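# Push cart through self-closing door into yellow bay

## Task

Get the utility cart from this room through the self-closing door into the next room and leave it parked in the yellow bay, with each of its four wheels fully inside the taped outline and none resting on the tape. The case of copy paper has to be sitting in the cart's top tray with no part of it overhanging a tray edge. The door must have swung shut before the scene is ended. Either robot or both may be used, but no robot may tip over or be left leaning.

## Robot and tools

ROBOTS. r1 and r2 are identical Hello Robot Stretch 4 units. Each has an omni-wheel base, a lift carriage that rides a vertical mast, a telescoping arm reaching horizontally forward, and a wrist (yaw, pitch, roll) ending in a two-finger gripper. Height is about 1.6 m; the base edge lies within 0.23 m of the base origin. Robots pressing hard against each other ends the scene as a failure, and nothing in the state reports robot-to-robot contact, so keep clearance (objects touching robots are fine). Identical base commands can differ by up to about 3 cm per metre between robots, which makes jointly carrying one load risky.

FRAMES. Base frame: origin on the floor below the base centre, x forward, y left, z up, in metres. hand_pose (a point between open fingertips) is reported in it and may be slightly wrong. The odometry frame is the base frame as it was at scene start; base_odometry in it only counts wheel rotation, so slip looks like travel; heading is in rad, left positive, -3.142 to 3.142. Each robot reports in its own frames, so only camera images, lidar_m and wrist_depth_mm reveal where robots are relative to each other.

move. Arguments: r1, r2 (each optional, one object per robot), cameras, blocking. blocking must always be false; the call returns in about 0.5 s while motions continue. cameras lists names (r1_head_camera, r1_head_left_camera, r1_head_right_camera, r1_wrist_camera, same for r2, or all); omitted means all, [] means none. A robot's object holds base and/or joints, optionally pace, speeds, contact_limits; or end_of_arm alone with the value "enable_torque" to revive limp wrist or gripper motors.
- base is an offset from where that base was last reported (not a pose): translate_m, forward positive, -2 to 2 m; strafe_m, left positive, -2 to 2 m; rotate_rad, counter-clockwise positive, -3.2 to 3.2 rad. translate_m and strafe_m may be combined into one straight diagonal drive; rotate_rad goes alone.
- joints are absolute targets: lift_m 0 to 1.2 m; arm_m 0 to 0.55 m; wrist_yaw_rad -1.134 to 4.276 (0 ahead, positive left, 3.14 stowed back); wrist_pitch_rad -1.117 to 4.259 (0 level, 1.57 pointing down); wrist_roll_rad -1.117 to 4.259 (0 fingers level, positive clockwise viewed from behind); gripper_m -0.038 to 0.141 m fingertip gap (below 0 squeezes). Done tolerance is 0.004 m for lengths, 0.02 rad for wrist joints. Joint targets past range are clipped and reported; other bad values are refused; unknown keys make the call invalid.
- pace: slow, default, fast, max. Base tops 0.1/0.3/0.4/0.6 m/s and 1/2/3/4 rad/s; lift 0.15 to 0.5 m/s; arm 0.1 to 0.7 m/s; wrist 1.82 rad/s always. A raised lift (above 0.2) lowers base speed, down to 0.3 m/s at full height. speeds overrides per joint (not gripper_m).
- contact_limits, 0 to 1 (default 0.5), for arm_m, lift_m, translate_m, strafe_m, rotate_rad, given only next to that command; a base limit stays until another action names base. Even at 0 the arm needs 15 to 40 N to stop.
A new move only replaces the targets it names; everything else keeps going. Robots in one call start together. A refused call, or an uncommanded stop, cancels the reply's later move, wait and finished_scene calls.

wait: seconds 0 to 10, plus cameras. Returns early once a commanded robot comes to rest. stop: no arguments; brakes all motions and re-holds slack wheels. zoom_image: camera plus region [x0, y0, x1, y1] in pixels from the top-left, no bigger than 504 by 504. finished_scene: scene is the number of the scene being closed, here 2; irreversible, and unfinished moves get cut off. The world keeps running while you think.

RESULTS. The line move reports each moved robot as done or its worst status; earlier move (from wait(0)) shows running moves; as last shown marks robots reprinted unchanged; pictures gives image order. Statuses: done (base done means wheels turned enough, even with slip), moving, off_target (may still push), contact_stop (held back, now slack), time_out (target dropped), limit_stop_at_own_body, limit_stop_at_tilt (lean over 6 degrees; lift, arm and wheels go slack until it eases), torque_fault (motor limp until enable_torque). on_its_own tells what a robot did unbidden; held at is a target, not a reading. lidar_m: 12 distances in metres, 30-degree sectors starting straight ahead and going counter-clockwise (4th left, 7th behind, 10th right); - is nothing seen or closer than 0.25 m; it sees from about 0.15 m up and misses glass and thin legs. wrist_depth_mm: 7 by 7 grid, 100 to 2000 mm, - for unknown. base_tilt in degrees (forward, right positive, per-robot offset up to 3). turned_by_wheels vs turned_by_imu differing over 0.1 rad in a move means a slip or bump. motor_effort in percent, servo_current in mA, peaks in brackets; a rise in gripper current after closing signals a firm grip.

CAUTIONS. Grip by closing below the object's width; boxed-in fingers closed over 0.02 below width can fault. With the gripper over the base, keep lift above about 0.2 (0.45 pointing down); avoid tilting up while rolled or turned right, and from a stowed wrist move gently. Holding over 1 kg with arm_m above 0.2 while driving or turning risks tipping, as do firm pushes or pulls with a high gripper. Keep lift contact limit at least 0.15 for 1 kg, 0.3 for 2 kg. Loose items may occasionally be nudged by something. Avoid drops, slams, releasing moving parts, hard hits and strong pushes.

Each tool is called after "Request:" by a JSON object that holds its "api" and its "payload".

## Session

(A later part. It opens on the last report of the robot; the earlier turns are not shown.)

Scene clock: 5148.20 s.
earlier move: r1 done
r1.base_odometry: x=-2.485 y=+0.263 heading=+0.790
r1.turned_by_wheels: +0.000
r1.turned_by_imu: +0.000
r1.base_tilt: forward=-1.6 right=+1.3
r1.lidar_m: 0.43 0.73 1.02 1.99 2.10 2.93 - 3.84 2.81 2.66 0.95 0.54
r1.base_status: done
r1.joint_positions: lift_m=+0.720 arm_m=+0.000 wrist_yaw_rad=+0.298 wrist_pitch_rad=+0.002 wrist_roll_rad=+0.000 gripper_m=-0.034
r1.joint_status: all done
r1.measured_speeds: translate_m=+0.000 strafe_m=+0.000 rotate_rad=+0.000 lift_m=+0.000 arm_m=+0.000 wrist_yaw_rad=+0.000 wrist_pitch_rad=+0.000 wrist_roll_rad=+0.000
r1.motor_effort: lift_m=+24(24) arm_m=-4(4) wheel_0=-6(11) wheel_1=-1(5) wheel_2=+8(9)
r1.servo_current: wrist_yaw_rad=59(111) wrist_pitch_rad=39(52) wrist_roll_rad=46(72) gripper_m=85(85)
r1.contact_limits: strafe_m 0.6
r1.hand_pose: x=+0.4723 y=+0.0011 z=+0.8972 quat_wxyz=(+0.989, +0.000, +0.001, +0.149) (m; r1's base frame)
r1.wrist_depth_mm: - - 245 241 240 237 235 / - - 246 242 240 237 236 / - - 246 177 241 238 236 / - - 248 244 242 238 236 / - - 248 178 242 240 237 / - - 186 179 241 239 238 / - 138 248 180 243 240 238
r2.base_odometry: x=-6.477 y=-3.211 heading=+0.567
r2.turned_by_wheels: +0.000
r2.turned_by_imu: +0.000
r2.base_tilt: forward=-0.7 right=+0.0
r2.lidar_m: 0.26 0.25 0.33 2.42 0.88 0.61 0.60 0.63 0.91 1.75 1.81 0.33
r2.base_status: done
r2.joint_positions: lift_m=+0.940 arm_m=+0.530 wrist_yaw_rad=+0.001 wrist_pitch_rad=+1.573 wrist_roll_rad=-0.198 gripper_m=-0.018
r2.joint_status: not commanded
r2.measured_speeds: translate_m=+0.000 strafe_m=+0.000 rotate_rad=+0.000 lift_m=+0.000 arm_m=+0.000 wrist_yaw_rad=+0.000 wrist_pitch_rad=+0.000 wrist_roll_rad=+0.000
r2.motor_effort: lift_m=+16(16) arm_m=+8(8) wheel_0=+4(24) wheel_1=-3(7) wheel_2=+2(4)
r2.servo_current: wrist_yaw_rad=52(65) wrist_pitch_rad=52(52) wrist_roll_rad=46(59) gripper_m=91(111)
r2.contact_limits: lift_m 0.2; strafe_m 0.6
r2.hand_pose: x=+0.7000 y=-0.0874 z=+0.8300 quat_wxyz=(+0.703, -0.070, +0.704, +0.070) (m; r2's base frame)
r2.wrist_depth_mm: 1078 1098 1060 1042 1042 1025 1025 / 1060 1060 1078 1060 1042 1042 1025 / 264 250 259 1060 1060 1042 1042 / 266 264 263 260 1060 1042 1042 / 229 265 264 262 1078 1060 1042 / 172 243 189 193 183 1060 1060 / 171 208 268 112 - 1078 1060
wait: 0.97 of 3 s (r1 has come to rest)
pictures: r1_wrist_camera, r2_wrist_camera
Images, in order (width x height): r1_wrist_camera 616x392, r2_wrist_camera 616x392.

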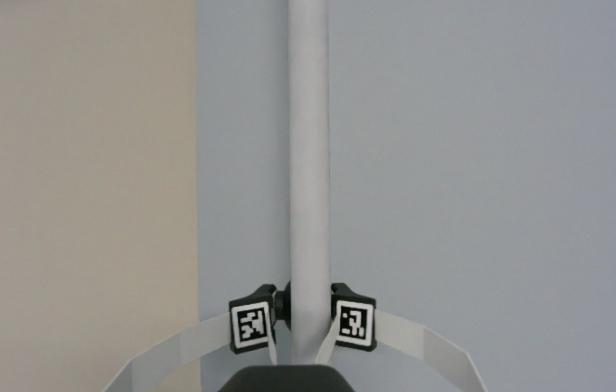

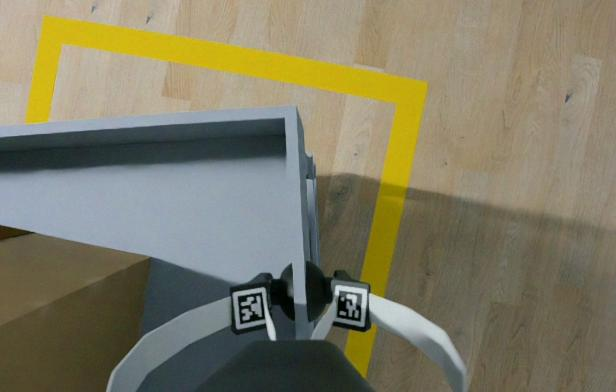

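Request:
{"api": "move", "payload": {"blocking": false, "r1": {"base": {"translate_m": 0.126, "strafe_m": 0.07}, "joints": {"wrist_yaw_rad": 0.097}, "speeds": {"wrist_yaw_rad": 0.125}, "pace": "slow", "contact_limits": {"translate_m": 0.6}}, "r2": {"joints": {"gripper_m": 0.05}}, "cameras": []}}

Request:
{"api": "wait", "payload": {"seconds": 4, "cameras": ["r2_wrist_camera"]}}

Request:
{"api": "move", "payload": {"blocking": false, "r2": {"joints": {"lift_m": 1.06}}, "cameras": []}}

Request:
{"api": "wait", "payload": {"seconds": 3, "cameras": ["r1_wrist_camera", "r2_wrist_camera"]}}

Request:
{"api": "wait", "payload": {"seconds": 2, "cameras": ["r1_wrist_camera", "r1_head_camera", "r2_wrist_camera"]}}

Scene clock: 5203.93 s.
move: r1 moving; r2 moving
r1.base_odometry: x=-2.481 y=+0.277 heading=+0.791
r1.turned_by_wheels: +0.001
r1.turned_by_imu: +0.001
r1.base_tilt: forward=-1.6 right=+1.3
r1.lidar_m: 0.38 0.70 1.00 1.98 2.08 2.89 - 3.83 2.85 2.62 0.93 0.54
r1.base_status: translate_m moving; strafe_m moving
r1.joint_positions: lift_m=+0.720 arm_m=+0.000 wrist_yaw_rad=+0.255 wrist_pitch_rad=+0.002 wrist_roll_rad=+0.000 gripper_m=-0.034
r1.joint_status: wrist_yaw_rad moving
r1.measured_speeds: translate_m=+0.048 strafe_m=+0.027 rotate_rad=+0.001 lift_m=+0.000 arm_m=+0.000 wrist_yaw_rad=-0.104 wrist_pitch_rad=+0.000 wrist_roll_rad=+0.000
r1.motor_effort: lift_m=+24(24) arm_m=-4(4) wheel_0=-1(7) wheel_1=+6(6) wheel_2=+5(7)
r1.servo_current: wrist_yaw_rad=137(137) wrist_pitch_rad=39(46) wrist_roll_rad=59(65) gripper_m=78(78)
r1.contact_limits: translate_m 0.6
r1.hand_pose: x=+0.4721 y=-0.0119 z=+0.8972 quat_wxyz=(+0.992, +0.000, +0.001, +0.127) (m; r1's base frame)
r1.wrist_depth_mm: - - 244 178 241 239 237 / - - 245 242 241 240 238 / - - 244 182 241 241 238 / - - 247 244 242 241 239 / - - 247 181 242 241 240 / - - 185 181 243 242 241 / - 143 248 181 244 242 241
r2.base_odometry: x=-6.477 y=-3.211 heading=+0.567
r2.turned_by_wheels: +0.000
r2.turned_by_imu: +0.001
r2.base_tilt: forward=-0.6 right=+0.0
r2.lidar_m: 0.28 0.27 0.32 2.42 0.87 0.64 0.60 0.62 0.93 1.74 1.82 0.33
r2.base_status: not commanded
r2.joint_positions: lift_m=+0.940 arm_m=+0.530 wrist_yaw_rad=+0.001 wrist_pitch_rad=+1.573 wrist_roll_rad=-0.198 gripper_m=+0.006
r2.joint_status: gripper_m moving
r2.measured_speeds: translate_m=+0.000 strafe_m=+0.000 rotate_rad=+0.000 lift_m=+0.000 arm_m=+0.000 wrist_yaw_rad=+0.000 wrist_pitch_rad=+0.000 wrist_roll_rad=+0.000
r2.motor_effort: lift_m=+16(16) arm_m=+8(8) wheel_0=+4(5) wheel_1=-3(4) wheel_2=+2(2)
r2.servo_current: wrist_yaw_rad=46(52) wrist_pitch_rad=39(52) wrist_roll_rad=39(65) gripper_m=98(104)
r2.contact_limits: lift_m 0.2; strafe_m 0.6
r2.hand_pose: x=+0.7000 y=-0.0874 z=+0.8300 quat_wxyz=(+0.703, -0.070, +0.704, +0.070) (m; r2's base frame)
r2.wrist_depth_mm: 1078 1060 1060 1060 1025 1042 1042 / 1078 1078 1042 1060 1060 1042 1025 / 256 265 247 1060 1078 1042 1025 / 266 265 264 263 1060 1060 1042 / 251 266 265 264 1060 1060 1060 / 176 244 191 195 183 1060 1042 / 170 207 266 112 - 1078 1060
pictures: none
No camera images: "cameras" was empty.

Scene clock: 5204.87 s.
earlier move: r1 moving; r2 done
r1.base_odometry: x=-2.458 y=+0.359 heading=+0.791
r1.turned_by_wheels: +0.000
r1.turned_by_imu: +0.001
r1.base_tilt: forward=-1.6 right=+1.3
r1.lidar_m: 0.40 0.63 0.89 1.94 2.02 2.85 - 3.88 2.90 2.32 0.78 0.49
r1.base_status: translate_m moving; strafe_m moving
r1.joint_positions: lift_m=+0.720 arm_m=+0.000 wrist_yaw_rad=+0.129 wrist_pitch_rad=+0.002 wrist_roll_rad=+0.000 gripper_m=-0.034
r1.joint_status: wrist_yaw_rad moving
r1.measured_speeds: translate_m=+0.087 strafe_m=+0.049 rotate_rad=+0.002 lift_m=+0.000 arm_m=+0.000 wrist_yaw_rad=-0.128 wrist_pitch_rad=+0.000 wrist_roll_rad=+0.000
r1.motor_effort: lift_m=+24(24) arm_m=-4(4) wheel_0=+8(10) wheel_1=+4(7) wheel_2=-3(7)
r1.servo_current: wrist_yaw_rad=78(221) wrist_pitch_rad=39(46) wrist_roll_rad=52(72) gripper_m=72(85)
r1.contact_limits: translate_m 0.6
r1.hand_pose: x=+0.4682 y=-0.0497 z=+0.8972 quat_wxyz=(+0.998, +0.000, +0.001, +0.064) (m; r1's base frame)
r1.wrist_depth_mm: - 236 236 237 238 241 242 / - - 236 238 239 241 242 / - 236 237 239 240 242 243 / - 236 237 239 240 242 243 / - - 238 240 240 243 243 / - - 183 183 242 244 245 / - 141 239 175 242 244 244
r2.base_odometry: x=-6.477 y=-3.211 heading=+0.567
r2.turned_by_wheels: +0.000
r2.turned_by_imu: +0.000
r2.base_tilt: forward=-0.7 right=+0.1
r2.lidar_m: 0.25 0.27 0.32 2.42 0.87 0.64 0.58 0.65 0.92 1.74 1.80 0.32
r2.base_status: not commanded
r2.joint_positions: lift_m=+0.940 arm_m=+0.530 wrist_yaw_rad=+0.001 wrist_pitch_rad=+1.573 wrist_roll_rad=-0.198 gripper_m=+0.050
r2.joint_status: all done
r2.measured_speeds: translate_m=+0.000 strafe_m=+0.000 rotate_rad=+0.000 lift_m=+0.000 arm_m=+0.000 wrist_yaw_rad=+0.000 wrist_pitch_rad=+0.000 wrist_roll_rad=+0.000
r2.motor_effort: lift_m=+16(16) arm_m=+8(8) wheel_0=+4(5) wheel_1=-3(4) wheel_2=+2(2)
r2.servo_current: wrist_yaw_rad=46(52) wrist_pitch_rad=33(52) wrist_roll_rad=52(65) gripper_m=46(111)
r2.contact_limits: lift_m 0.2; strafe_m 0.6
r2.hand_pose: x=+0.7000 y=-0.0874 z=+0.8300 quat_wxyz=(+0.703, -0.070, +0.704, +0.070) (m; r2's base frame)
r2.wrist_depth_mm: 1078 1078 1060 1042 1042 1025 1025 / 1098 1078 1060 1078 1060 1060 1025 / 252 264 248 1060 1060 1042 1025 / 267 265 264 262 1060 1060 1042 / 256 266 263 264 1060 1060 1042 / 178 242 195 264 191 1060 1078 / 171 211 268 112 - 1098 1060
wait: 0.93 of 4 s (r2 has come to rest)
pictures: r2_wrist_camera
Images, in order (width x height): r2_wrist_camera 616x392.

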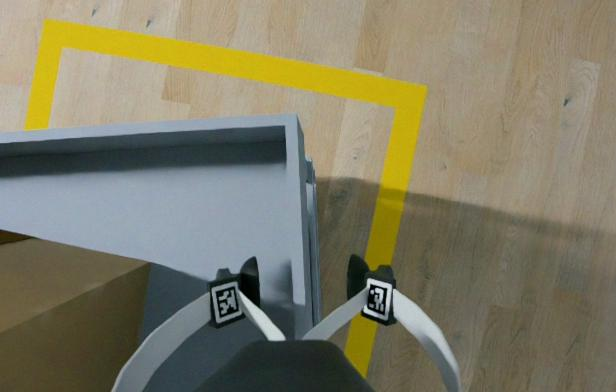

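Scene clock: 5205.37 s.
earlier move: r1 moving
move: r2 moving
r1.base_odometry: x=-2.449 y=+0.394 heading=+0.791
r1.turned_by_wheels: +0.000
r1.turned_by_imu: +0.000
r1.base_tilt: forward=-1.6 right=+1.3
r1.lidar_m: 0.39 0.60 0.85 1.93 2.02 2.83 - 3.90 2.90 2.25 0.76 0.47
r1.base_status: translate_m moving; strafe_m moving
r1.joint_positions: lift_m=+0.720 arm_m=+0.000 wrist_yaw_rad=+0.102 wrist_pitch_rad=+0.002 wrist_roll_rad=+0.000 gripper_m=-0.034
r1.joint_status: wrist_yaw_rad moving
r1.measured_speeds: translate_m=+0.039 strafe_m=+0.023 rotate_rad=-0.002 lift_m=+0.000 arm_m=+0.000 wrist_yaw_rad=-0.006 wrist_pitch_rad=+0.000 wrist_roll_rad=+0.000
r1.motor_effort: lift_m=+24(24) arm_m=-4(4) wheel_0=+6(9) wheel_1=+5(5) wheel_2=-1(2)
r1.servo_current: wrist_yaw_rad=39(85) wrist_pitch_rad=46(46) wrist_roll_rad=39(59) gripper_m=65(78)
r1.contact_limits: translate_m 0.6
r1.hand_pose: x=+0.4667 y=-0.0575 z=+0.8972 quat_wxyz=(+0.999, +0.000, +0.001, +0.051) (m; r1's base frame)
r1.wrist_depth_mm: 387 375 236 237 238 239 240 / 387 375 236 238 240 239 241 / 387 377 238 239 239 241 242 / 389 379 238 240 240 241 243 / 389 379 238 239 241 243 243 / 392 382 238 186 241 242 243 / 392 151 240 173 242 244 245
r2.base_odometry: x=-6.477 y=-3.211 heading=+0.567
r2.turned_by_wheels: +0.000
r2.turned_by_imu: +0.000
r2.base_tilt: forward=-0.7 right=+0.0
r2.lidar_m: 0.28 0.27 0.33 2.43 0.90 0.65 0.61 0.63 0.92 1.74 1.79 0.30
r2.base_status: not commanded
r2.joint_positions: lift_m=+0.978 arm_m=+0.530 wrist_yaw_rad=+0.001 wrist_pitch_rad=+1.573 wrist_roll_rad=-0.198 gripper_m=+0.050
r2.joint_status: lift_m moving
r2.measured_speeds: translate_m=+0.000 strafe_m=+0.000 rotate_rad=+0.000 lift_m=+0.146 arm_m=+0.000 wrist_yaw_rad=+0.000 wrist_pitch_rad=+0.000 wrist_roll_rad=+0.000
r2.motor_effort: lift_m=+22(24) arm_m=+8(8) wheel_0=+5(5) wheel_1=-3(4) wheel_2=+2(2)
r2.servo_current: wrist_yaw_rad=39(59) wrist_pitch_rad=39(46) wrist_roll_rad=59(59) gripper_m=46(52)
r2.contact_limits: strafe_m 0.6
r2.hand_pose: x=+0.7000 y=-0.0874 z=+0.8676 quat_wxyz=(+0.703, -0.070, +0.704, +0.070) (m; r2's base frame)
r2.wrist_depth_mm: 1098 1098 1098 1078 1060 1060 1078 / 1138 1098 1078 1098 1078 1078 1060 / 297 296 293 1078 1078 1078 1078 / 300 297 294 291 1098 1078 1078 / 252 293 296 296 1118 1098 1078 / 178 242 195 297 190 1098 1098 / 171 210 300 112 - 1098 1098
pictures: none
No camera images: "cameras" was empty.

Scene clock: 5206.03 s.
earlier move: r1 done; r2 moving
r1.base_odometry: x=-2.446 y=+0.402 heading=+0.791
r1.turned_by_wheels: +0.000
r1.turned_by_imu: +0.000
r1.base_tilt: forward=-1.5 right=+1.2
r1.lidar_m: 0.41 0.58 0.85 1.92 2.00 2.77 - 3.94 2.88 2.19 0.74 0.48
r1.base_status: done
r1.joint_positions: lift_m=+0.720 arm_m=+0.000 wrist_yaw_rad=+0.102 wrist_pitch_rad=+0.002 wrist_roll_rad=+0.000 gripper_m=-0.034
r1.joint_status: all done
r1.measured_speeds: translate_m=+0.000 strafe_m=+0.000 rotate_rad=+0.000 lift_m=+0.000 arm_m=+0.000 wrist_yaw_rad=+0.000 wrist_pitch_rad=+0.000 wrist_roll_rad=+0.000
r1.motor_effort: lift_m=+24(24) arm_m=-4(4) wheel_0=+1(9) wheel_1=+0(6) wheel_2=+9(9)
r1.servo_current: wrist_yaw_rad=59(85) wrist_pitch_rad=33(52) wrist_roll_rad=46(65) gripper_m=78(78)
r1.contact_limits: translate_m 0.6
r1.hand_pose: x=+0.4667 y=-0.0577 z=+0.8972 quat_wxyz=(+0.999, +0.000, +0.001, +0.051) (m; r1's base frame)
r1.wrist_depth_mm: 377 366 243 177 242 242 243 / 379 366 243 243 243 243 242 / 379 368 244 243 244 243 244 / 382 370 245 244 245 244 244 / 382 370 246 183 245 244 245 / 384 373 246 181 245 246 245 / 387 373 246 180 246 245 246
r2.base_odometry: x=-6.477 y=-3.211 heading=+0.567
r2.turned_by_wheels: +0.000
r2.turned_by_imu: +0.000
r2.base_tilt: forward=-0.7 right=+0.1
r2.lidar_m: 0.28 0.25 0.33 2.43 0.91 0.65 0.60 0.66 0.88 1.74 1.77 0.31
r2.base_status: not commanded
r2.joint_positions: lift_m=+1.058 arm_m=+0.530 wrist_yaw_rad=+0.001 wrist_pitch_rad=+1.573 wrist_roll_rad=-0.198 gripper_m=+0.050
r2.joint_status: lift_m moving
r2.measured_speeds: translate_m=+0.000 strafe_m=+0.000 rotate_rad=+0.000 lift_m=+0.033 arm_m=+0.000 wrist_yaw_rad=+0.000 wrist_pitch_rad=+0.000 wrist_roll_rad=+0.000
r2.motor_effort: lift_m=+23(25) arm_m=+7(8) wheel_0=+4(5) wheel_1=-4(4) wheel_2=+2(2)
r2.servo_current: wrist_yaw_rad=46(59) wrist_pitch_rad=39(52) wrist_roll_rad=46(59) gripper_m=52(59)
r2.contact_limits: strafe_m 0.6
r2.hand_pose: x=+0.7000 y=-0.0874 z=+0.9482 quat_wxyz=(+0.703, -0.070, +0.704, +0.070) (m; r2's base frame)
r2.wrist_depth_mm: 1205 1182 1182 1182 1160 1138 1138 / 1182 1205 1182 1205 1182 1160 1160 / 1205 1160 1205 1182 1160 1182 1160 / 387 384 379 382 1205 1160 1182 / 256 289 384 382 1205 1182 1160 / 178 241 193 382 190 1205 1160 / 170 209 392 112 - 1182 1160
wait: 0.67 of 3 s (r1 has come to rest)
pictures: r1_wrist_camera, r2_wrist_camera
Images, in order (width x height): r1_wrist_camera 616x392, r2_wrist_camera 616x392.

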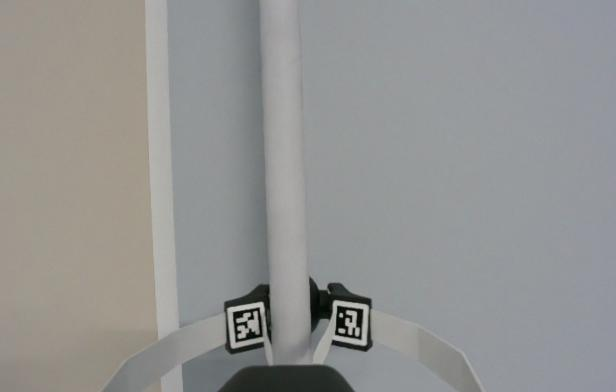

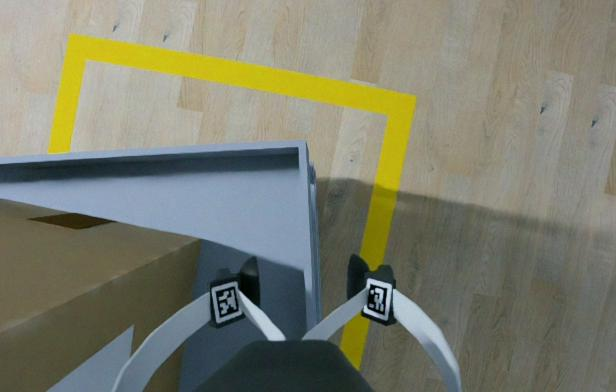

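Scene clock: 5206.40 s.
earlier move: r2 done
r1.base_odometry: x=-2.446 y=+0.402 heading=+0.791
r1.turned_by_wheels: +0.000
r1.turned_by_imu: +0.000
r1.base_tilt: forward=-1.5 right=+1.3
r1.lidar_m: 0.40 0.57 0.83 1.92 2.02 2.84 - 3.91 2.89 2.18 0.74 0.50
r1.base_status: done
r1.joint_positions: lift_m=+0.720 arm_m=+0.000 wrist_yaw_rad=+0.102 wrist_pitch_rad=+0.002 wrist_roll_rad=+0.000 gripper_m=-0.034
r1.joint_status: all done
r1.measured_speeds: translate_m=+0.000 strafe_m=+0.000 rotate_rad=+0.000 lift_m=+0.000 arm_m=+0.000 wrist_yaw_rad=+0.000 wrist_pitch_rad=+0.000 wrist_roll_rad=+0.000
r1.motor_effort: lift_m=+24(24) arm_m=-4(4) wheel_0=+2(9) wheel_1=+1(6) wheel_2=+9(9)
r1.servo_current: wrist_yaw_rad=33(85) wrist_pitch_rad=39(52) wrist_roll_rad=52(65) gripper_m=78(78)
r1.contact_limits: translate_m 0.6
r1.hand_pose: x=+0.4667 y=-0.0577 z=+0.8972 quat_wxyz=(+0.999, +0.000, +0.001, +0.051) (m; r1's base frame)
r1.wrist_depth_mm: 379 366 243 178 243 243 242 / 377 368 243 243 243 243 242 / 379 368 244 243 243 244 244 / 382 370 245 245 245 244 244 / 382 373 246 183 245 245 245 / 384 373 245 181 245 246 246 / 384 373 246 180 246 246 246
r2.base_odometry: x=-6.477 y=-3.211 heading=+0.567
r2.turned_by_wheels: +0.000
r2.turned_by_imu: +0.000
r2.base_tilt: forward=-0.6 right=+0.1
r2.lidar_m: 0.26 0.28 0.33 2.42 0.86 0.64 0.61 0.66 0.91 1.74 1.79 0.32
r2.base_status: not commanded
r2.joint_positions: lift_m=+1.060 arm_m=+0.530 wrist_yaw_rad=+0.001 wrist_pitch_rad=+1.573 wrist_roll_rad=-0.198 gripper_m=+0.050
r2.joint_status: all done
r2.measured_speeds: translate_m=+0.000 strafe_m=+0.000 rotate_rad=+0.000 lift_m=+0.000 arm_m=+0.000 wrist_yaw_rad=+0.000 wrist_pitch_rad=+0.000 wrist_roll_rad=+0.000
r2.motor_effort: lift_m=+21(25) arm_m=+7(8) wheel_0=+4(5) wheel_1=-4(4) wheel_2=+2(2)
r2.servo_current: wrist_yaw_rad=46(59) wrist_pitch_rad=39(52) wrist_roll_rad=46(59) gripper_m=46(59)
r2.contact_limits: strafe_m 0.6
r2.hand_pose: x=+0.7000 y=-0.0874 z=+0.9495 quat_wxyz=(+0.703, -0.070, +0.704, +0.070) (m; r2's base frame)
r2.wrist_depth_mm: 1182 1205 1160 1160 1160 1160 1138 / 1205 1182 1182 1160 1160 1160 1160 / 1205 1205 1205 1182 1182 1182 1160 / 389 389 384 384 1205 1160 1160 / 256 290 389 384 1182 1160 1182 / 178 241 193 384 190 1160 1182 / 170 220 394 112 - 1182 1182
wait: 0.37 of 2 s (r2 has come to rest)
pictures: r1_head_camera, r1_wrist_camera, r2_wrist_camera
Images, in order (width x height): r1_head_camera 420x560, r1_wrist_camera 616x392, r2_wrist_camera 616x392.

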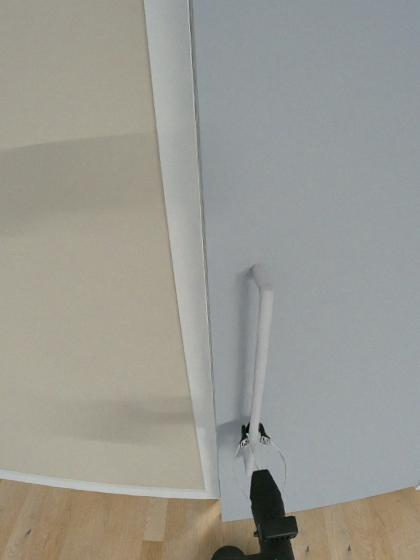

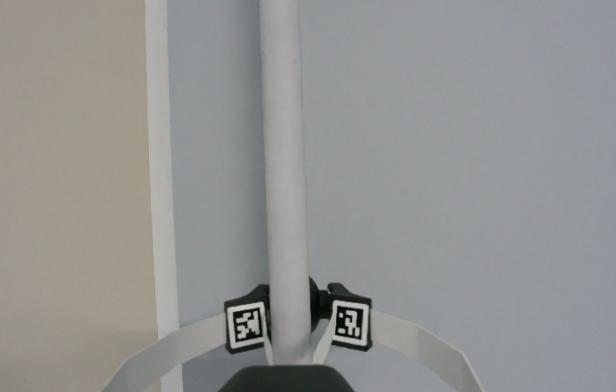

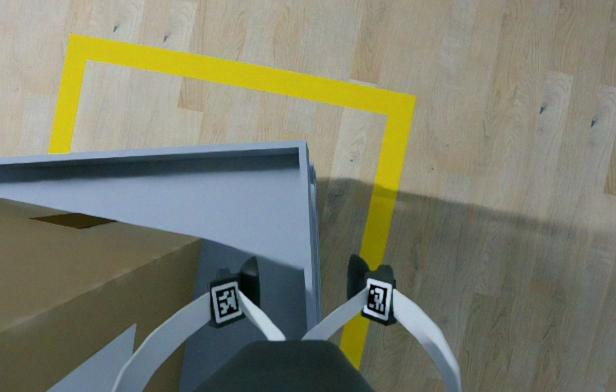

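Request:
{"api": "move", "payload": {"blocking": false, "r1": {"base": {"translate_m": 0.082, "strafe_m": 0.034}, "joints": {"wrist_yaw_rad": 0.012}, "speeds": {"wrist_yaw_rad": 0.085}, "pace": "slow", "contact_limits": {"translate_m": 0.4}}, "r2": {"base": {"translate_m": -0.1, "strafe_m": -0.2}, "pace": "default"}, "cameras": []}}

Request:
{"api": "wait", "payload": {"seconds": 3, "cameras": ["r1_wrist_camera"]}}

Request:
{"api": "wait", "payload": {"seconds": 2, "cameras": ["r1_wrist_camera", "r1_head_camera", "r2_head_camera", "r2_head_left_camera", "r2_wrist_camera"]}}

Scene clock: 5217.17 s.
move: r1 moving; r2 moving
r1.base_odometry: x=-2.441 y=+0.415 heading=+0.792
r1.turned_by_wheels: +0.001
r1.turned_by_imu: +0.000
r1.base_tilt: forward=-1.6 right=+1.2
r1.lidar_m: 0.40 0.56 0.80 1.93 2.02 2.80 - 3.93 2.88 2.12 0.75 0.48
r1.base_status: translate_m moving; strafe_m moving
r1.joint_positions: lift_m=+0.720 arm_m=+0.000 wrist_yaw_rad=+0.073 wrist_pitch_rad=+0.002 wrist_roll_rad=+0.000 gripper_m=-0.034
r1.joint_status: wrist_yaw_rad moving
r1.measured_speeds: translate_m=+0.049 strafe_m=+0.021 rotate_rad=+0.001 lift_m=+0.000 arm_m=+0.000 wrist_yaw_rad=-0.090 wrist_pitch_rad=+0.000 wrist_roll_rad=+0.000
r1.motor_effort: lift_m=+24(24) arm_m=-4(4) wheel_0=+6(6) wheel_1=+4(6) wheel_2=-1(9)
r1.servo_current: wrist_yaw_rad=91(117) wrist_pitch_rad=39(39) wrist_roll_rad=52(65) gripper_m=72(78)
r1.contact_limits: translate_m 0.4
r1.hand_pose: x=+0.4649 y=-0.0661 z=+0.8972 quat_wxyz=(+0.999, +0.000, +0.001, +0.037) (m; r1's base frame)
r1.wrist_depth_mm: 362 353 241 242 243 244 244 / 364 353 242 243 243 245 245 / 364 353 242 243 244 245 246 / 366 355 243 244 245 245 246 / 366 357 244 245 245 245 247 / 368 357 210 185 246 247 248 / 368 152 244 178 246 248 248
r2.base_odometry: x=-6.474 y=-3.242 heading=+0.567
r2.turned_by_wheels: +0.001
r2.turned_by_imu: +0.001
r2.base_tilt: forward=-0.6 right=+0.1
r2.lidar_m: 0.27 0.28 0.36 2.37 0.88 0.61 0.59 0.63 0.88 1.73 1.76 0.33
r2.base_status: translate_m moving; strafe_m moving
r2.joint_positions: lift_m=+1.060 arm_m=+0.530 wrist_yaw_rad=+0.001 wrist_pitch_rad=+1.573 wrist_roll_rad=-0.198 gripper_m=+0.050
r2.joint_status: not commanded
r2.measured_speeds: translate_m=-0.055 strafe_m=-0.108 rotate_rad=+0.001 lift_m=+0.000 arm_m=+0.000 wrist_yaw_rad=+0.000 wrist_pitch_rad=+0.000 wrist_roll_rad=+0.000
r2.motor_effort: lift_m=+21(21) arm_m=+7(8) wheel_0=+6(13) wheel_1=-10(11) wheel_2=+8(10)
r2.servo_current: wrist_yaw_rad=39(52) wrist_pitch_rad=39(46) wrist_roll_rad=52(52) gripper_m=52(59)
r2.hand_pose: x=+0.7000 y=-0.0874 z=+0.9495 quat_wxyz=(+0.703, -0.070, +0.704, +0.070) (m; r2's base frame)
r2.wrist_depth_mm: 1229 1182 1182 1160 1138 1138 1182 / 1182 1229 1182 1182 1182 1160 1182 / 392 387 382 1182 1160 1160 1160 / 389 389 387 1182 1182 1160 1160 / 211 296 389 1182 1205 1160 1182 / 202 294 192 392 190 1182 1182 / 207 271 392 112 - 1205 1182
pictures: none
No camera images: "cameras" was empty.

Scene clock: 5218.77 s.
earlier move: r1 done; r2 moving
r1.base_odometry: x=-2.412 y=+0.485 heading=+0.792
r1.turned_by_wheels: +0.000
r1.turned_by_imu: +0.000
r1.base_tilt: forward=-1.5 right=+1.3
r1.lidar_m: 0.39 0.50 0.70 1.88 1.98 2.78 - 3.97 2.93 1.88 0.65 0.48
r1.base_status: done
r1.joint_positions: lift_m=+0.720 arm_m=+0.000 wrist_yaw_rad=+0.015 wrist_pitch_rad=+0.002 wrist_roll_rad=+0.000 gripper_m=-0.034
r1.joint_status: all done
r1.measured_speeds: translate_m=+0.000 strafe_m=+0.000 rotate_rad=+0.000 lift_m=+0.000 arm_m=+0.000 wrist_yaw_rad=+0.000 wrist_pitch_rad=+0.000 wrist_roll_rad=+0.000
r1.motor_effort: lift_m=+24(24) arm_m=-4(4) wheel_0=-1(8) wheel_1=+0(7) wheel_2=+8(9)
r1.servo_current: wrist_yaw_rad=46(117) wrist_pitch_rad=39(52) wrist_roll_rad=39(65) gripper_m=78(85)
r1.contact_limits: translate_m 0.4
r1.hand_pose: x=+0.4606 y=-0.0831 z=+0.8972 quat_wxyz=(+1.000, +0.000, +0.001, +0.007) (m; r1's base frame)
r1.wrist_depth_mm: 277 260 242 176 242 242 241 / 278 262 244 243 243 242 242 / 278 263 244 243 243 243 243 / 278 263 245 245 245 244 243 / 279 264 245 181 245 244 244 / 281 265 246 181 245 245 245 / 281 265 247 179 246 245 246
r2.base_odometry: x=-6.454 y=-3.433 heading=+0.567
r2.turned_by_wheels: +0.000
r2.turned_by_imu: +0.000
r2.base_tilt: forward=-0.6 right=+0.0
r2.lidar_m: 0.41 0.42 0.51 2.07 0.72 0.52 0.50 0.56 0.74 1.54 1.61 2.22
r2.base_status: translate_m moving; strafe_m moving
r2.joint_positions: lift_m=+1.060 arm_m=+0.530 wrist_yaw_rad=+0.001 wrist_pitch_rad=+1.573 wrist_roll_rad=-0.198 gripper_m=+0.050
r2.joint_status: not commanded
r2.measured_speeds: translate_m=+0.000 strafe_m=+0.000 rotate_rad=+0.000 lift_m=+0.000 arm_m=+0.000 wrist_yaw_rad=+0.000 wrist_pitch_rad=+0.000 wrist_roll_rad=+0.000
r2.motor_effort: lift_m=+21(21) arm_m=+8(8) wheel_0=+6(13) wheel_1=-3(12) wheel_2=+2(10)
r2.servo_current: wrist_yaw_rad=46(59) wrist_pitch_rad=33(46) wrist_roll_rad=52(59) gripper_m=52(59)
r2.hand_pose: x=+0.7000 y=-0.0874 z=+0.9496 quat_wxyz=(+0.703, -0.070, +0.704, +0.070) (m; r2's base frame)
r2.wrist_depth_mm: 382 389 1182 1182 1138 1160 1182 / 387 389 1182 1205 1160 1160 1138 / 389 387 - 1182 1160 1160 1138 / 392 392 - 1205 1182 1182 1160 / 397 392 - 1205 1182 1205 1160 / 392 394 190 1229 190 1205 1182 / 397 394 - 112 - 1182 1182
wait: 1.60 of 3 s (r1 has come to rest)
pictures: r1_wrist_camera
Images, in order (width x height): r1_wrist_camera 616x392.

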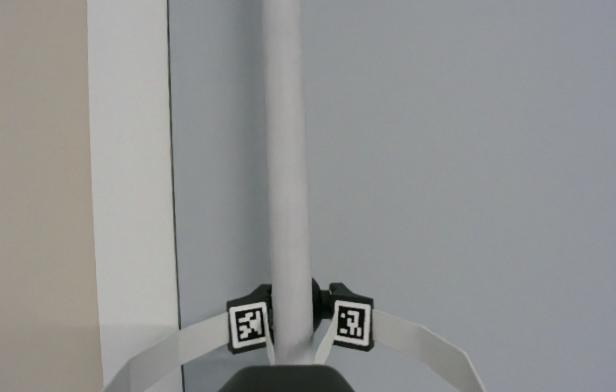

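Scene clock: 5218.83 s.
earlier move: r2 done
r1.base_odometry: x=-2.412 y=+0.485 heading=+0.792
r1.turned_by_wheels: +0.000
r1.turned_by_imu: +0.000
r1.base_tilt: forward=-1.5 right=+1.3
r1.lidar_m: 0.40 0.50 0.71 1.89 1.99 2.75 - 3.96 2.94 1.87 0.68 0.46
r1.base_status: done
r1.joint_positions: lift_m=+0.720 arm_m=+0.000 wrist_yaw_rad=+0.015 wrist_pitch_rad=+0.002 wrist_roll_rad=+0.000 gripper_m=-0.034
r1.joint_status: all done
r1.measured_speeds: translate_m=+0.000 strafe_m=+0.000 rotate_rad=+0.000 lift_m=+0.000 arm_m=+0.000 wrist_yaw_rad=+0.000 wrist_pitch_rad=+0.000 wrist_roll_rad=+0.000
r1.motor_effort: lift_m=+24(24) arm_m=-4(4) wheel_0=-1(8) wheel_1=+0(7) wheel_2=+8(9)
r1.servo_current: wrist_yaw_rad=52(117) wrist_pitch_rad=46(52) wrist_roll_rad=59(65) gripper_m=72(85)
r1.contact_limits: translate_m 0.4
r1.hand_pose: x=+0.4606 y=-0.0831 z=+0.8972 quat_wxyz=(+1.000, +0.000, +0.001, +0.007) (m; r1's base frame)
r1.wrist_depth_mm: 276 260 242 176 242 242 242 / 277 262 244 243 243 242 243 / 277 263 244 244 244 243 243 / 279 263 244 243 244 244 243 / 279 264 246 181 245 244 245 / 279 264 245 181 245 244 244 / 281 265 246 179 246 245 245
r2.base_odometry: x=-6.454 y=-3.433 heading=+0.567
r2.turned_by_wheels: +0.000
r2.turned_by_imu: +0.000
r2.base_tilt: forward=-0.7 right=+0.1
r2.lidar_m: 0.39 0.40 0.49 2.06 0.75 0.54 0.51 0.53 0.77 1.55 1.57 2.27
r2.base_status: done
r2.joint_positions: lift_m=+1.060 arm_m=+0.530 wrist_yaw_rad=+0.001 wrist_pitch_rad=+1.573 wrist_roll_rad=-0.198 gripper_m=+0.050
r2.joint_status: not commanded
r2.measured_speeds: translate_m=+0.000 strafe_m=+0.000 rotate_rad=+0.000 lift_m=+0.000 arm_m=+0.000 wrist_yaw_rad=+0.000 wrist_pitch_rad=+0.000 wrist_roll_rad=+0.000
r2.motor_effort: lift_m=+21(21) arm_m=+7(8) wheel_0=+4(13) wheel_1=-3(12) wheel_2=+4(10)
r2.servo_current: wrist_yaw_rad=46(59) wrist_pitch_rad=46(46) wrist_roll_rad=59(59) gripper_m=52(59)
r2.hand_pose: x=+0.7000 y=-0.0874 z=+0.9496 quat_wxyz=(+0.703, -0.070, +0.704, +0.070) (m; r2's base frame)
r2.wrist_depth_mm: 382 392 1182 1182 1160 1160 1160 / 384 389 1182 1182 1182 1160 1160 / 387 387 - 1182 1182 1182 1138 / 392 392 - 1205 1182 1160 1182 / 392 392 - 1205 1182 1205 1160 / 397 394 190 1182 190 1182 1182 / 397 394 - 112 - 1182 1182
wait: 0.07 of 2 s (r2 has come to rest)
pictures: r1_head_camera, r1_wrist_camera, r2_head_camera, r2_head_left_camera, r2_wrist_camera
Images, in order (width x height): r1_head_camera 420x560, r1_wrist_camera 616x392, r2_head_camera 420x560, r2_head_left_camera 420x672, r2_wrist_camera 616x392.

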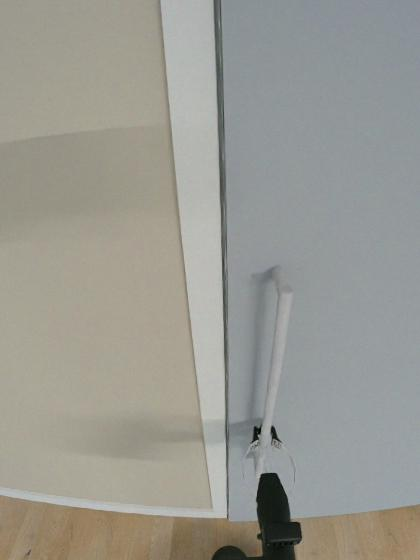

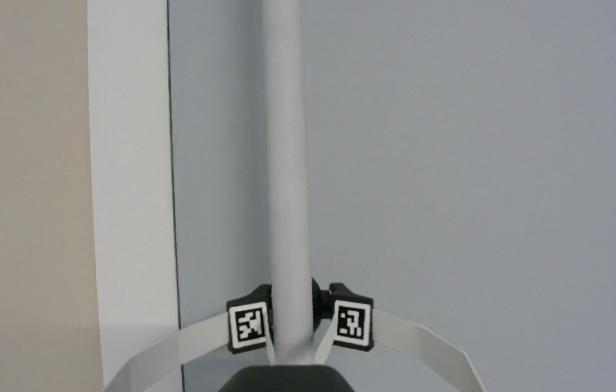

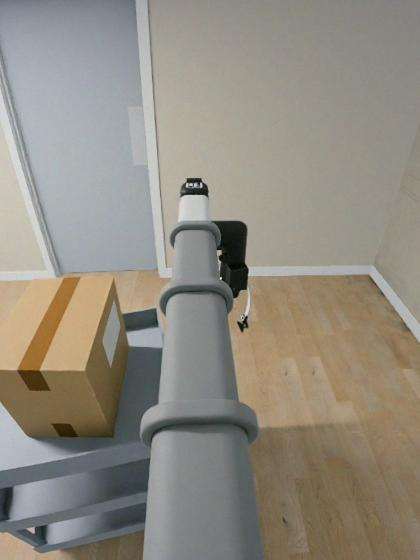

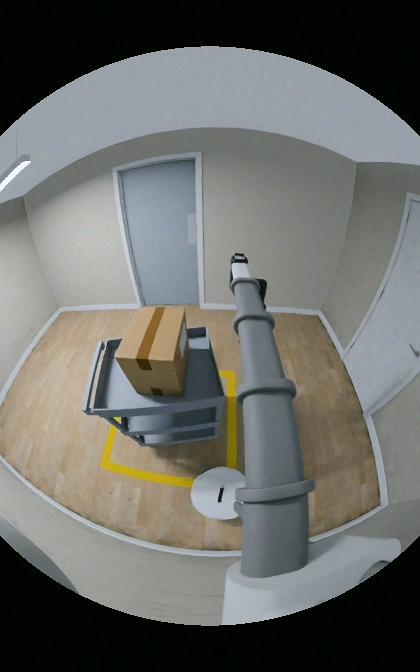

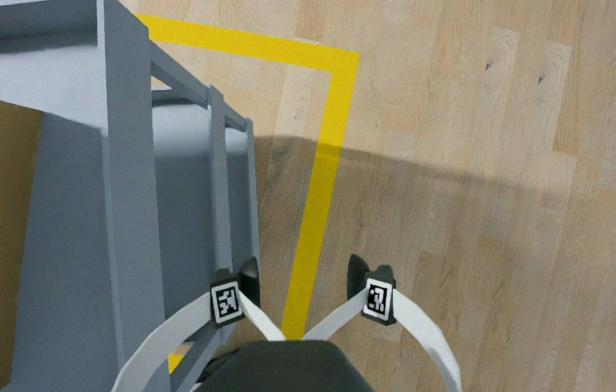

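Request:
{"api": "zoom_image", "payload": {"camera": "r1_head_camera", "region": [150, 360, 330, 540]}}

Request:
{"api": "zoom_image", "payload": {"camera": "r2_head_left_camera", "region": [60, 300, 280, 520]}}

Request:
{"api": "zoom_image", "payload": {"camera": "r2_head_camera", "region": [0, 0, 220, 300]}}

Scaled by 2.800 from the camera's 420x560 image, which has a finer 600x800 frame.

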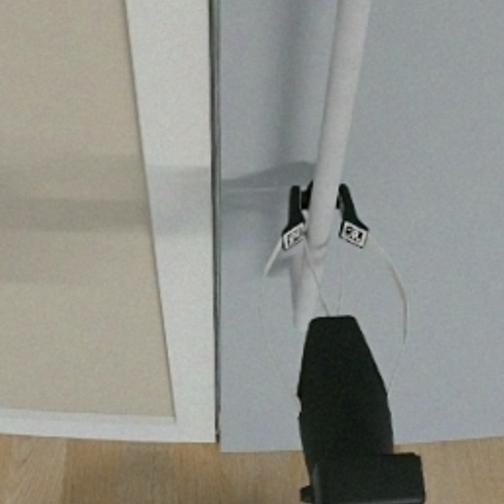

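Scaled by 2.291 from the camera's 420x672 image, which has a finer 600x960 frame.

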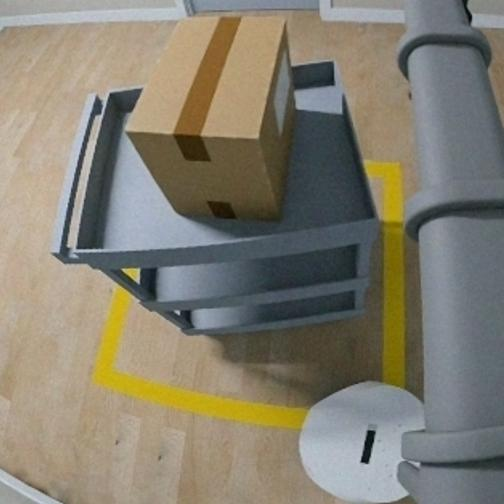

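Scaled by 1.680 from the camera's 420x560 image, which has a finer 1200x1600 frame.

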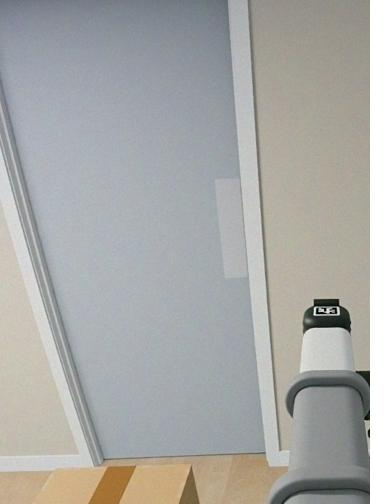

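Request:
{"api": "move", "payload": {"blocking": false, "cameras": ["r1_head_camera", "r1_wrist_camera", "r2_head_camera", "r2_head_left_camera", "r2_head_right_camera"]}}

Scene clock: 5256.27 s.
r1.base_odometry: x=-2.412 y=+0.485 heading=+0.792
r1.turned_by_wheels: +0.000
r1.turned_by_imu: +0.000
r1.base_tilt: forward=-1.5 right=+1.3
r1.lidar_m: 0.40 0.51 0.72 1.89 2.00 2.73 - 3.96 2.95 1.91 0.69 0.48
r1.base_status: done
r1.joint_positions: lift_m=+0.720 arm_m=+0.000 wrist_yaw_rad=+0.015 wrist_pitch_rad=+0.002 wrist_roll_rad=+0.000 gripper_m=-0.034
r1.joint_status: all done
r1.measured_speeds: translate_m=+0.000 strafe_m=+0.000 rotate_rad=+0.000 lift_m=+0.000 arm_m=+0.000 wrist_yaw_rad=+0.000 wrist_pitch_rad=+0.000 wrist_roll_rad=+0.000
r1.motor_effort: lift_m=+24(24) arm_m=-4(4) wheel_0=+0(8) wheel_1=+0(7) wheel_2=+8(9)
r1.servo_current: wrist_yaw_rad=46(117) wrist_pitch_rad=46(52) wrist_roll_rad=59(65) gripper_m=72(85)
r1.contact_limits: translate_m 0.4
r1.hand_pose: x=+0.4606 y=-0.0831 z=+0.8972 quat_wxyz=(+1.000, +0.000, +0.001, +0.007) (m; r1's base frame)
r1.wrist_depth_mm: 276 262 243 176 242 242 240 / 277 263 244 243 242 242 242 / 278 263 244 243 244 243 243 / 278 264 245 243 244 244 244 / 279 264 246 181 245 244 243 / 281 264 245 180 245 244 245 / 281 265 246 179 246 245 245
r2.base_odometry: x=-6.454 y=-3.433 heading=+0.567
r2.turned_by_wheels: +0.000
r2.turned_by_imu: +0.000
r2.base_tilt: forward=-0.7 right=+0.1
r2.lidar_m: 0.43 0.41 0.49 2.07 0.74 0.54 0.52 0.52 0.73 1.53 1.60 2.26
r2.base_status: done
r2.joint_positions: lift_m=+1.060 arm_m=+0.530 wrist_yaw_rad=+0.001 wrist_pitch_rad=+1.573 wrist_roll_rad=-0.198 gripper_m=+0.050
r2.joint_status: not commanded
r2.measured_speeds: translate_m=+0.000 strafe_m=+0.000 rotate_rad=+0.000 lift_m=+0.000 arm_m=+0.000 wrist_yaw_rad=+0.000 wrist_pitch_rad=+0.000 wrist_roll_rad=+0.000
r2.motor_effort: lift_m=+21(21) arm_m=+8(8) wheel_0=+4(13) wheel_1=-3(12) wheel_2=+4(10)
r2.servo_current: wrist_yaw_rad=39(59) wrist_pitch_rad=39(46) wrist_roll_rad=59(59) gripper_m=52(59)
r2.hand_pose: x=+0.7000 y=-0.0874 z=+0.9496 quat_wxyz=(+0.703, -0.070, +0.704, +0.070) (m; r2's base frame)
r2.wrist_depth_mm: 384 392 1182 1160 1160 1138 1160 / 384 384 1182 1182 1160 1138 1118 / 389 387 - 1182 1182 1160 1160 / 389 389 - 1182 1182 1205 1182 / 394 392 - 1205 1182 1182 1160 / 394 394 189 1182 190 1182 1182 / 399 399 - 112 - 1205 1182
pictures: r1_head_camera, r1_wrist_camera, r2_head_camera, r2_head_left_camera, r2_head_right_camera
Images, in order (width x height): r1_head_camera 420x560, r1_wrist_camera 616x392, r2_head_camera 420x560, r2_head_left_camera 420x672, r2_head_right_camera 420x672.

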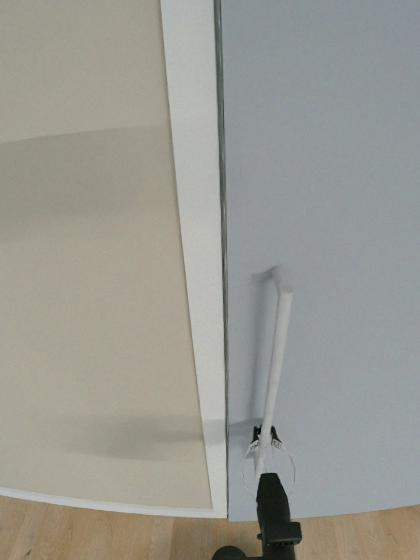

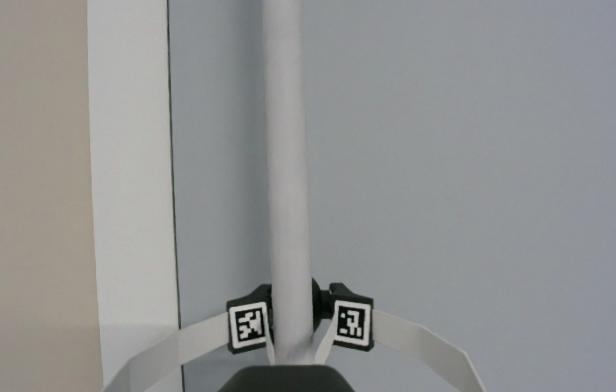

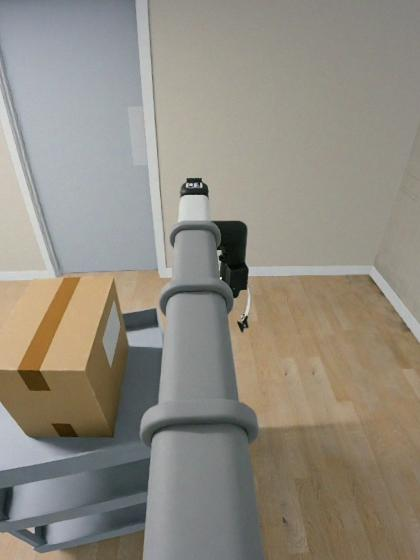

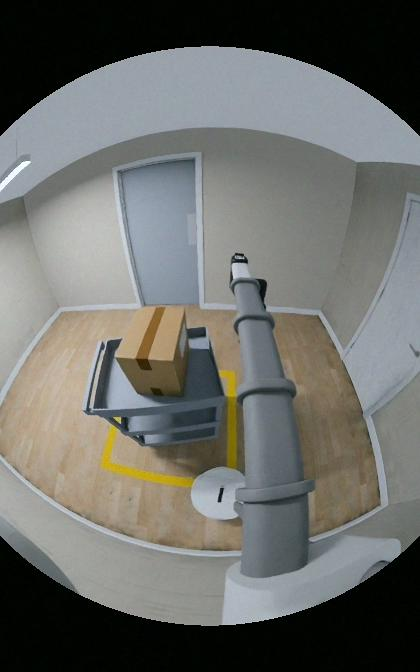

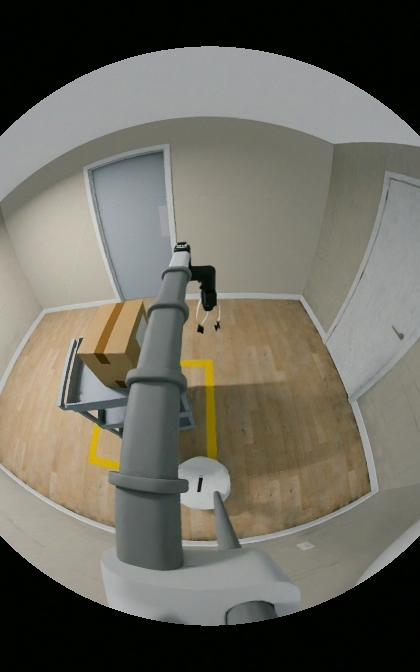

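Request:
{"api": "move", "payload": {"blocking": false, "r1": {"base": {"translate_m": 0.015, "strafe_m": 0.01}, "pace": "slow", "contact_limits": {"translate_m": 0.2, "strafe_m": 0.2}}, "cameras": ["r1_wrist_camera"]}}

Request:
{"api": "wait", "payload": {"seconds": 2, "cameras": ["r1_wrist_camera", "r2_head_camera"]}}

Request:
{"api": "zoom_image", "payload": {"camera": "r2_head_camera", "region": [0, 0, 180, 290]}}

r1: "contact_limits": translate_m and strafe_m are given together and make one move, which takes one limit: state it under one of them only
Scene clock: 5262.57 s.
r1.base_odometry: x=-2.412 y=+0.485 heading=+0.792
r1.turned_by_wheels: +0.000
r1.turned_by_imu: +0.000
r1.base_tilt: forward=-1.5 right=+1.2
r1.lidar_m: 0.41 0.50 0.72 1.90 1.99 2.75 - 3.95 2.91 1.86 0.70 0.48
r1.base_status: done
r1.joint_positions: lift_m=+0.720 arm_m=+0.000 wrist_yaw_rad=+0.015 wrist_pitch_rad=+0.002 wrist_roll_rad=+0.000 gripper_m=-0.034
r1.joint_status: all done
r1.measured_speeds: translate_m=+0.000 strafe_m=+0.000 rotate_rad=+0.000 lift_m=+0.000 arm_m=+0.000 wrist_yaw_rad=+0.000 wrist_pitch_rad=+0.000 wrist_roll_rad=+0.000
r1.motor_effort: lift_m=+24(24) arm_m=-4(4) wheel_0=-1(8) wheel_1=+1(7) wheel_2=+8(9)
r1.servo_current: wrist_yaw_rad=26(117) wrist_pitch_rad=46(52) wrist_roll_rad=46(65) gripper_m=78(85)
r1.contact_limits: translate_m 0.4
r1.hand_pose: x=+0.4606 y=-0.0831 z=+0.8972 quat_wxyz=(+1.000, +0.000, +0.001, +0.007) (m; r1's base frame)
r1.wrist_depth_mm: 277 262 243 176 242 242 242 / 278 262 244 243 243 243 242 / 278 262 244 243 244 243 243 / 279 263 245 244 243 243 244 / 279 264 246 181 244 244 245 / 281 265 245 180 245 245 245 / 282 265 246 179 246 245 246
r2.base_odometry: x=-6.454 y=-3.433 heading=+0.567
r2.turned_by_wheels: +0.000
r2.turned_by_imu: +0.000
r2.base_tilt: forward=-0.6 right=+0.1
r2.lidar_m: 0.40 0.41 0.50 2.03 0.74 0.53 0.51 0.54 0.72 1.52 1.63 2.25
r2.base_status: done
r2.joint_positions: lift_m=+1.060 arm_m=+0.530 wrist_yaw_rad=+0.001 wrist_pitch_rad=+1.573 wrist_roll_rad=-0.198 gripper_m=+0.050
r2.joint_status: not commanded
r2.measured_speeds: translate_m=+0.000 strafe_m=+0.000 rotate_rad=+0.000 lift_m=+0.000 arm_m=+0.000 wrist_yaw_rad=+0.000 wrist_pitch_rad=+0.000 wrist_roll_rad=+0.000
r2.motor_effort: lift_m=+21(21) arm_m=+7(8) wheel_0=+4(13) wheel_1=-2(12) wheel_2=+4(10)
r2.servo_current: wrist_yaw_rad=46(59) wrist_pitch_rad=46(46) wrist_roll_rad=59(59) gripper_m=52(59)
r2.hand_pose: x=+0.7000 y=-0.0874 z=+0.9496 quat_wxyz=(+0.703, -0.070, +0.704, +0.070) (m; r2's base frame)
r2.wrist_depth_mm: 384 389 1182 1182 1160 1182 1138 / 387 387 1205 1160 1182 1182 1138 / 389 384 - 1182 1160 1182 1160 / 389 392 - 1205 1182 1182 1182 / 389 394 - 1205 1205 1160 1160 / 394 392 189 1205 190 1205 1160 / 397 394 - 112 - 1182 1205
pictures: none

not run: a call was refused earlier in this reply.

Scaled by 1.738 from the camera's 420x560 image, which has a finer 1200x1600 frame.

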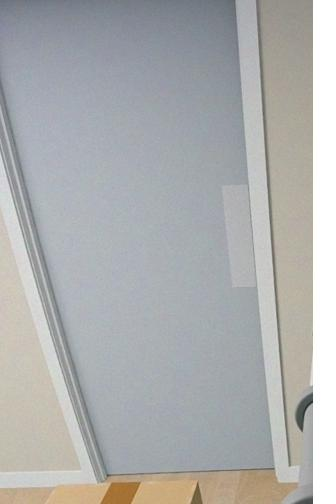

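Request:
{"api": "move", "payload": {"blocking": false, "r1": {"base": {"translate_m": 0.015, "strafe_m": 0.01}, "pace": "slow", "contact_limits": {"translate_m": 0.2}}, "cameras": ["r1_wrist_camera"]}}

Request:
{"api": "wait", "payload": {"seconds": 2, "cameras": ["r1_wrist_camera", "r2_head_camera"]}}

Scene clock: 5279.17 s.
move: r1 moving
r1.base_odometry: x=-2.410 y=+0.497 heading=+0.791
r1.turned_by_wheels: +0.000
r1.turned_by_imu: +0.000
r1.base_tilt: forward=-1.5 right=+1.3
r1.lidar_m: 0.38 0.50 0.70 1.89 1.99 2.78 - 3.96 2.95 1.85 0.65 0.47
r1.base_status: translate_m moving; strafe_m moving
r1.joint_positions: lift_m=+0.720 arm_m=+0.000 wrist_yaw_rad=+0.015 wrist_pitch_rad=+0.002 wrist_roll_rad=+0.000 gripper_m=-0.034
r1.joint_status: not commanded
r1.measured_speeds: translate_m=+0.031 strafe_m=+0.020 rotate_rad=+0.000 lift_m=+0.000 arm_m=+0.000 wrist_yaw_rad=+0.000 wrist_pitch_rad=+0.000 wrist_roll_rad=+0.000
r1.motor_effort: lift_m=+24(24) arm_m=-4(4) wheel_0=-7(10) wheel_1=+1(5) wheel_2=+3(7)
r1.servo_current: wrist_yaw_rad=46(72) wrist_pitch_rad=39(46) wrist_roll_rad=72(72) gripper_m=72(85)
r1.contact_limits: translate_m 0.2
r1.hand_pose: x=+0.4606 y=-0.0832 z=+0.8972 quat_wxyz=(+1.000, +0.000, +0.001, +0.007) (m; r1's base frame)
r1.wrist_depth_mm: 266 252 241 175 243 243 244 / 266 252 242 242 242 244 244 / 266 253 243 243 243 244 245 / 267 253 244 243 244 245 245 / 267 254 244 182 245 244 245 / 268 255 244 182 245 246 246 / 270 255 245 178 246 246 247
r2.base_odometry: x=-6.454 y=-3.433 heading=+0.567
r2.turned_by_wheels: +0.000
r2.turned_by_imu: +0.000
r2.base_tilt: forward=-0.6 right=+0.0
r2.lidar_m: 0.41 0.41 0.48 2.04 0.75 0.53 0.50 0.52 0.76 1.55 1.60 2.25
r2.base_status: not commanded
r2.joint_positions: lift_m=+1.060 arm_m=+0.530 wrist_yaw_rad=+0.001 wrist_pitch_rad=+1.573 wrist_roll_rad=-0.198 gripper_m=+0.050
r2.joint_status: not commanded
r2.measured_speeds: translate_m=+0.000 strafe_m=+0.000 rotate_rad=+0.000 lift_m=+0.000 arm_m=+0.000 wrist_yaw_rad=+0.000 wrist_pitch_rad=+0.000 wrist_roll_rad=+0.000
r2.motor_effort: lift_m=+21(21) arm_m=+8(8) wheel_0=+4(4) wheel_1=-2(3) wheel_2=+4(4)
r2.servo_current: wrist_yaw_rad=46(65) wrist_pitch_rad=33(52) wrist_roll_rad=46(52) gripper_m=59(59)
r2.hand_pose: x=+0.7000 y=-0.0874 z=+0.9496 quat_wxyz=(+0.703, -0.070, +0.704, +0.070) (m; r2's base frame)
r2.wrist_depth_mm: 384 389 1182 1160 1160 1138 1138 / 387 387 1182 1182 1160 1160 1160 / 387 387 - 1182 1160 1160 1182 / 389 389 - 1182 1205 1182 1160 / 389 392 - 1205 1182 1182 1182 / 394 397 190 1205 190 1205 1205 / 399 394 - 112 - 1229 1182
pictures: r1_wrist_camera
Images, in order (width x height): r1_wrist_camera 616x392.

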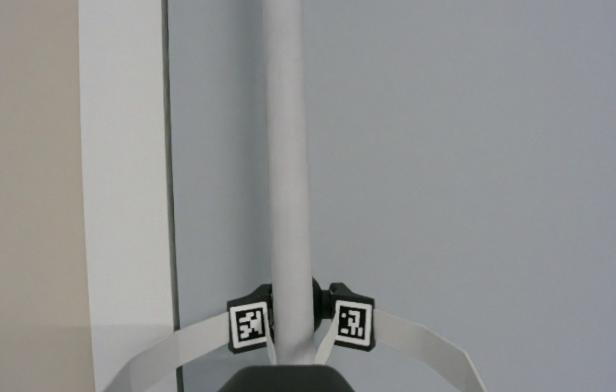

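Scene clock: 5279.80 s.
earlier move: r1 done
r1.base_odometry: x=-2.409 y=+0.502 heading=+0.791
r1.turned_by_wheels: +0.000
r1.turned_by_imu: +0.000
r1.base_tilt: forward=-1.5 right=+1.3
r1.lidar_m: 0.36 0.48 0.70 1.87 1.98 2.73 - 3.95 2.97 1.84 0.68 0.45
r1.base_status: done
r1.joint_positions: lift_m=+0.720 arm_m=+0.000 wrist_yaw_rad=+0.015 wrist_pitch_rad=+0.002 wrist_roll_rad=+0.000 gripper_m=-0.034
r1.joint_status: not commanded
r1.measured_speeds: translate_m=+0.000 strafe_m=+0.000 rotate_rad=+0.000 lift_m=+0.000 arm_m=+0.000 wrist_yaw_rad=+0.000 wrist_pitch_rad=+0.000 wrist_roll_rad=+0.000
r1.motor_effort: lift_m=+24(24) arm_m=-4(4) wheel_0=-12(12) wheel_1=-1(5) wheel_2=+5(7)
r1.servo_current: wrist_yaw_rad=39(72) wrist_pitch_rad=39(46) wrist_roll_rad=52(72) gripper_m=72(85)
r1.contact_limits: translate_m 0.2
r1.hand_pose: x=+0.4606 y=-0.0832 z=+0.8972 quat_wxyz=(+1.000, +0.000, +0.001, +0.007) (m; r1's base frame)
r1.wrist_depth_mm: 259 245 242 179 242 242 242 / 260 246 243 243 243 244 243 / 260 246 244 179 244 243 244 / 262 247 244 243 244 244 244 / 263 248 245 245 245 244 244 / 263 248 245 182 245 245 246 / 263 249 246 180 246 246 245
r2.base_odometry: x=-6.454 y=-3.433 heading=+0.567
r2.turned_by_wheels: +0.000
r2.turned_by_imu: +0.000
r2.base_tilt: forward=-0.7 right=+0.1
r2.lidar_m: 0.38 0.40 0.51 2.04 0.71 0.53 0.50 0.54 0.73 1.52 1.60 2.23
r2.base_status: not commanded
r2.joint_positions: lift_m=+1.060 arm_m=+0.530 wrist_yaw_rad=+0.001 wrist_pitch_rad=+1.573 wrist_roll_rad=-0.198 gripper_m=+0.050
r2.joint_status: not commanded
r2.measured_speeds: translate_m=+0.000 strafe_m=+0.000 rotate_rad=+0.000 lift_m=+0.000 arm_m=+0.000 wrist_yaw_rad=+0.000 wrist_pitch_rad=+0.000 wrist_roll_rad=+0.000
r2.motor_effort: lift_m=+21(21) arm_m=+7(8) wheel_0=+4(4) wheel_1=-2(3) wheel_2=+4(4)
r2.servo_current: wrist_yaw_rad=39(65) wrist_pitch_rad=39(52) wrist_roll_rad=46(52) gripper_m=52(59)
r2.hand_pose: x=+0.7000 y=-0.0874 z=+0.9496 quat_wxyz=(+0.703, -0.070, +0.704, +0.070) (m; r2's base frame)
r2.wrist_depth_mm: 382 389 1182 1160 1160 1160 1138 / 387 387 1182 1182 1182 1160 1160 / 387 389 - 1205 1182 1160 1138 / 389 387 - 1205 1160 1182 1182 / 392 389 - 1205 1182 1182 1160 / 394 394 189 1205 190 1160 1182 / 399 394 - 112 - 1205 1205
wait: 0.63 of 2 s (r1 has come to rest)
pictures: r1_wrist_camera, r2_head_camera
Images, in order (width x height): r1_wrist_camera 616x392, r2_head_camera 420x560.

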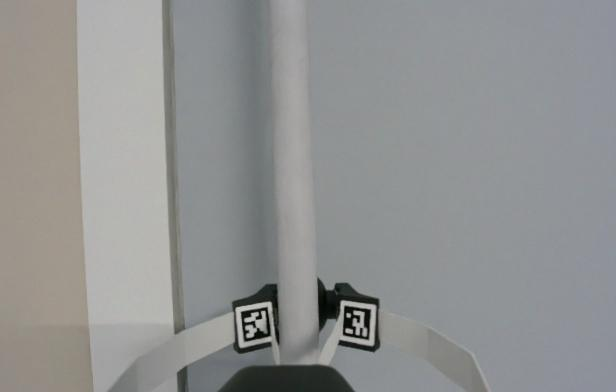

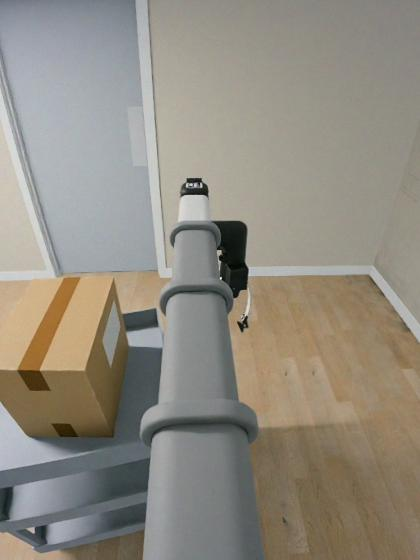

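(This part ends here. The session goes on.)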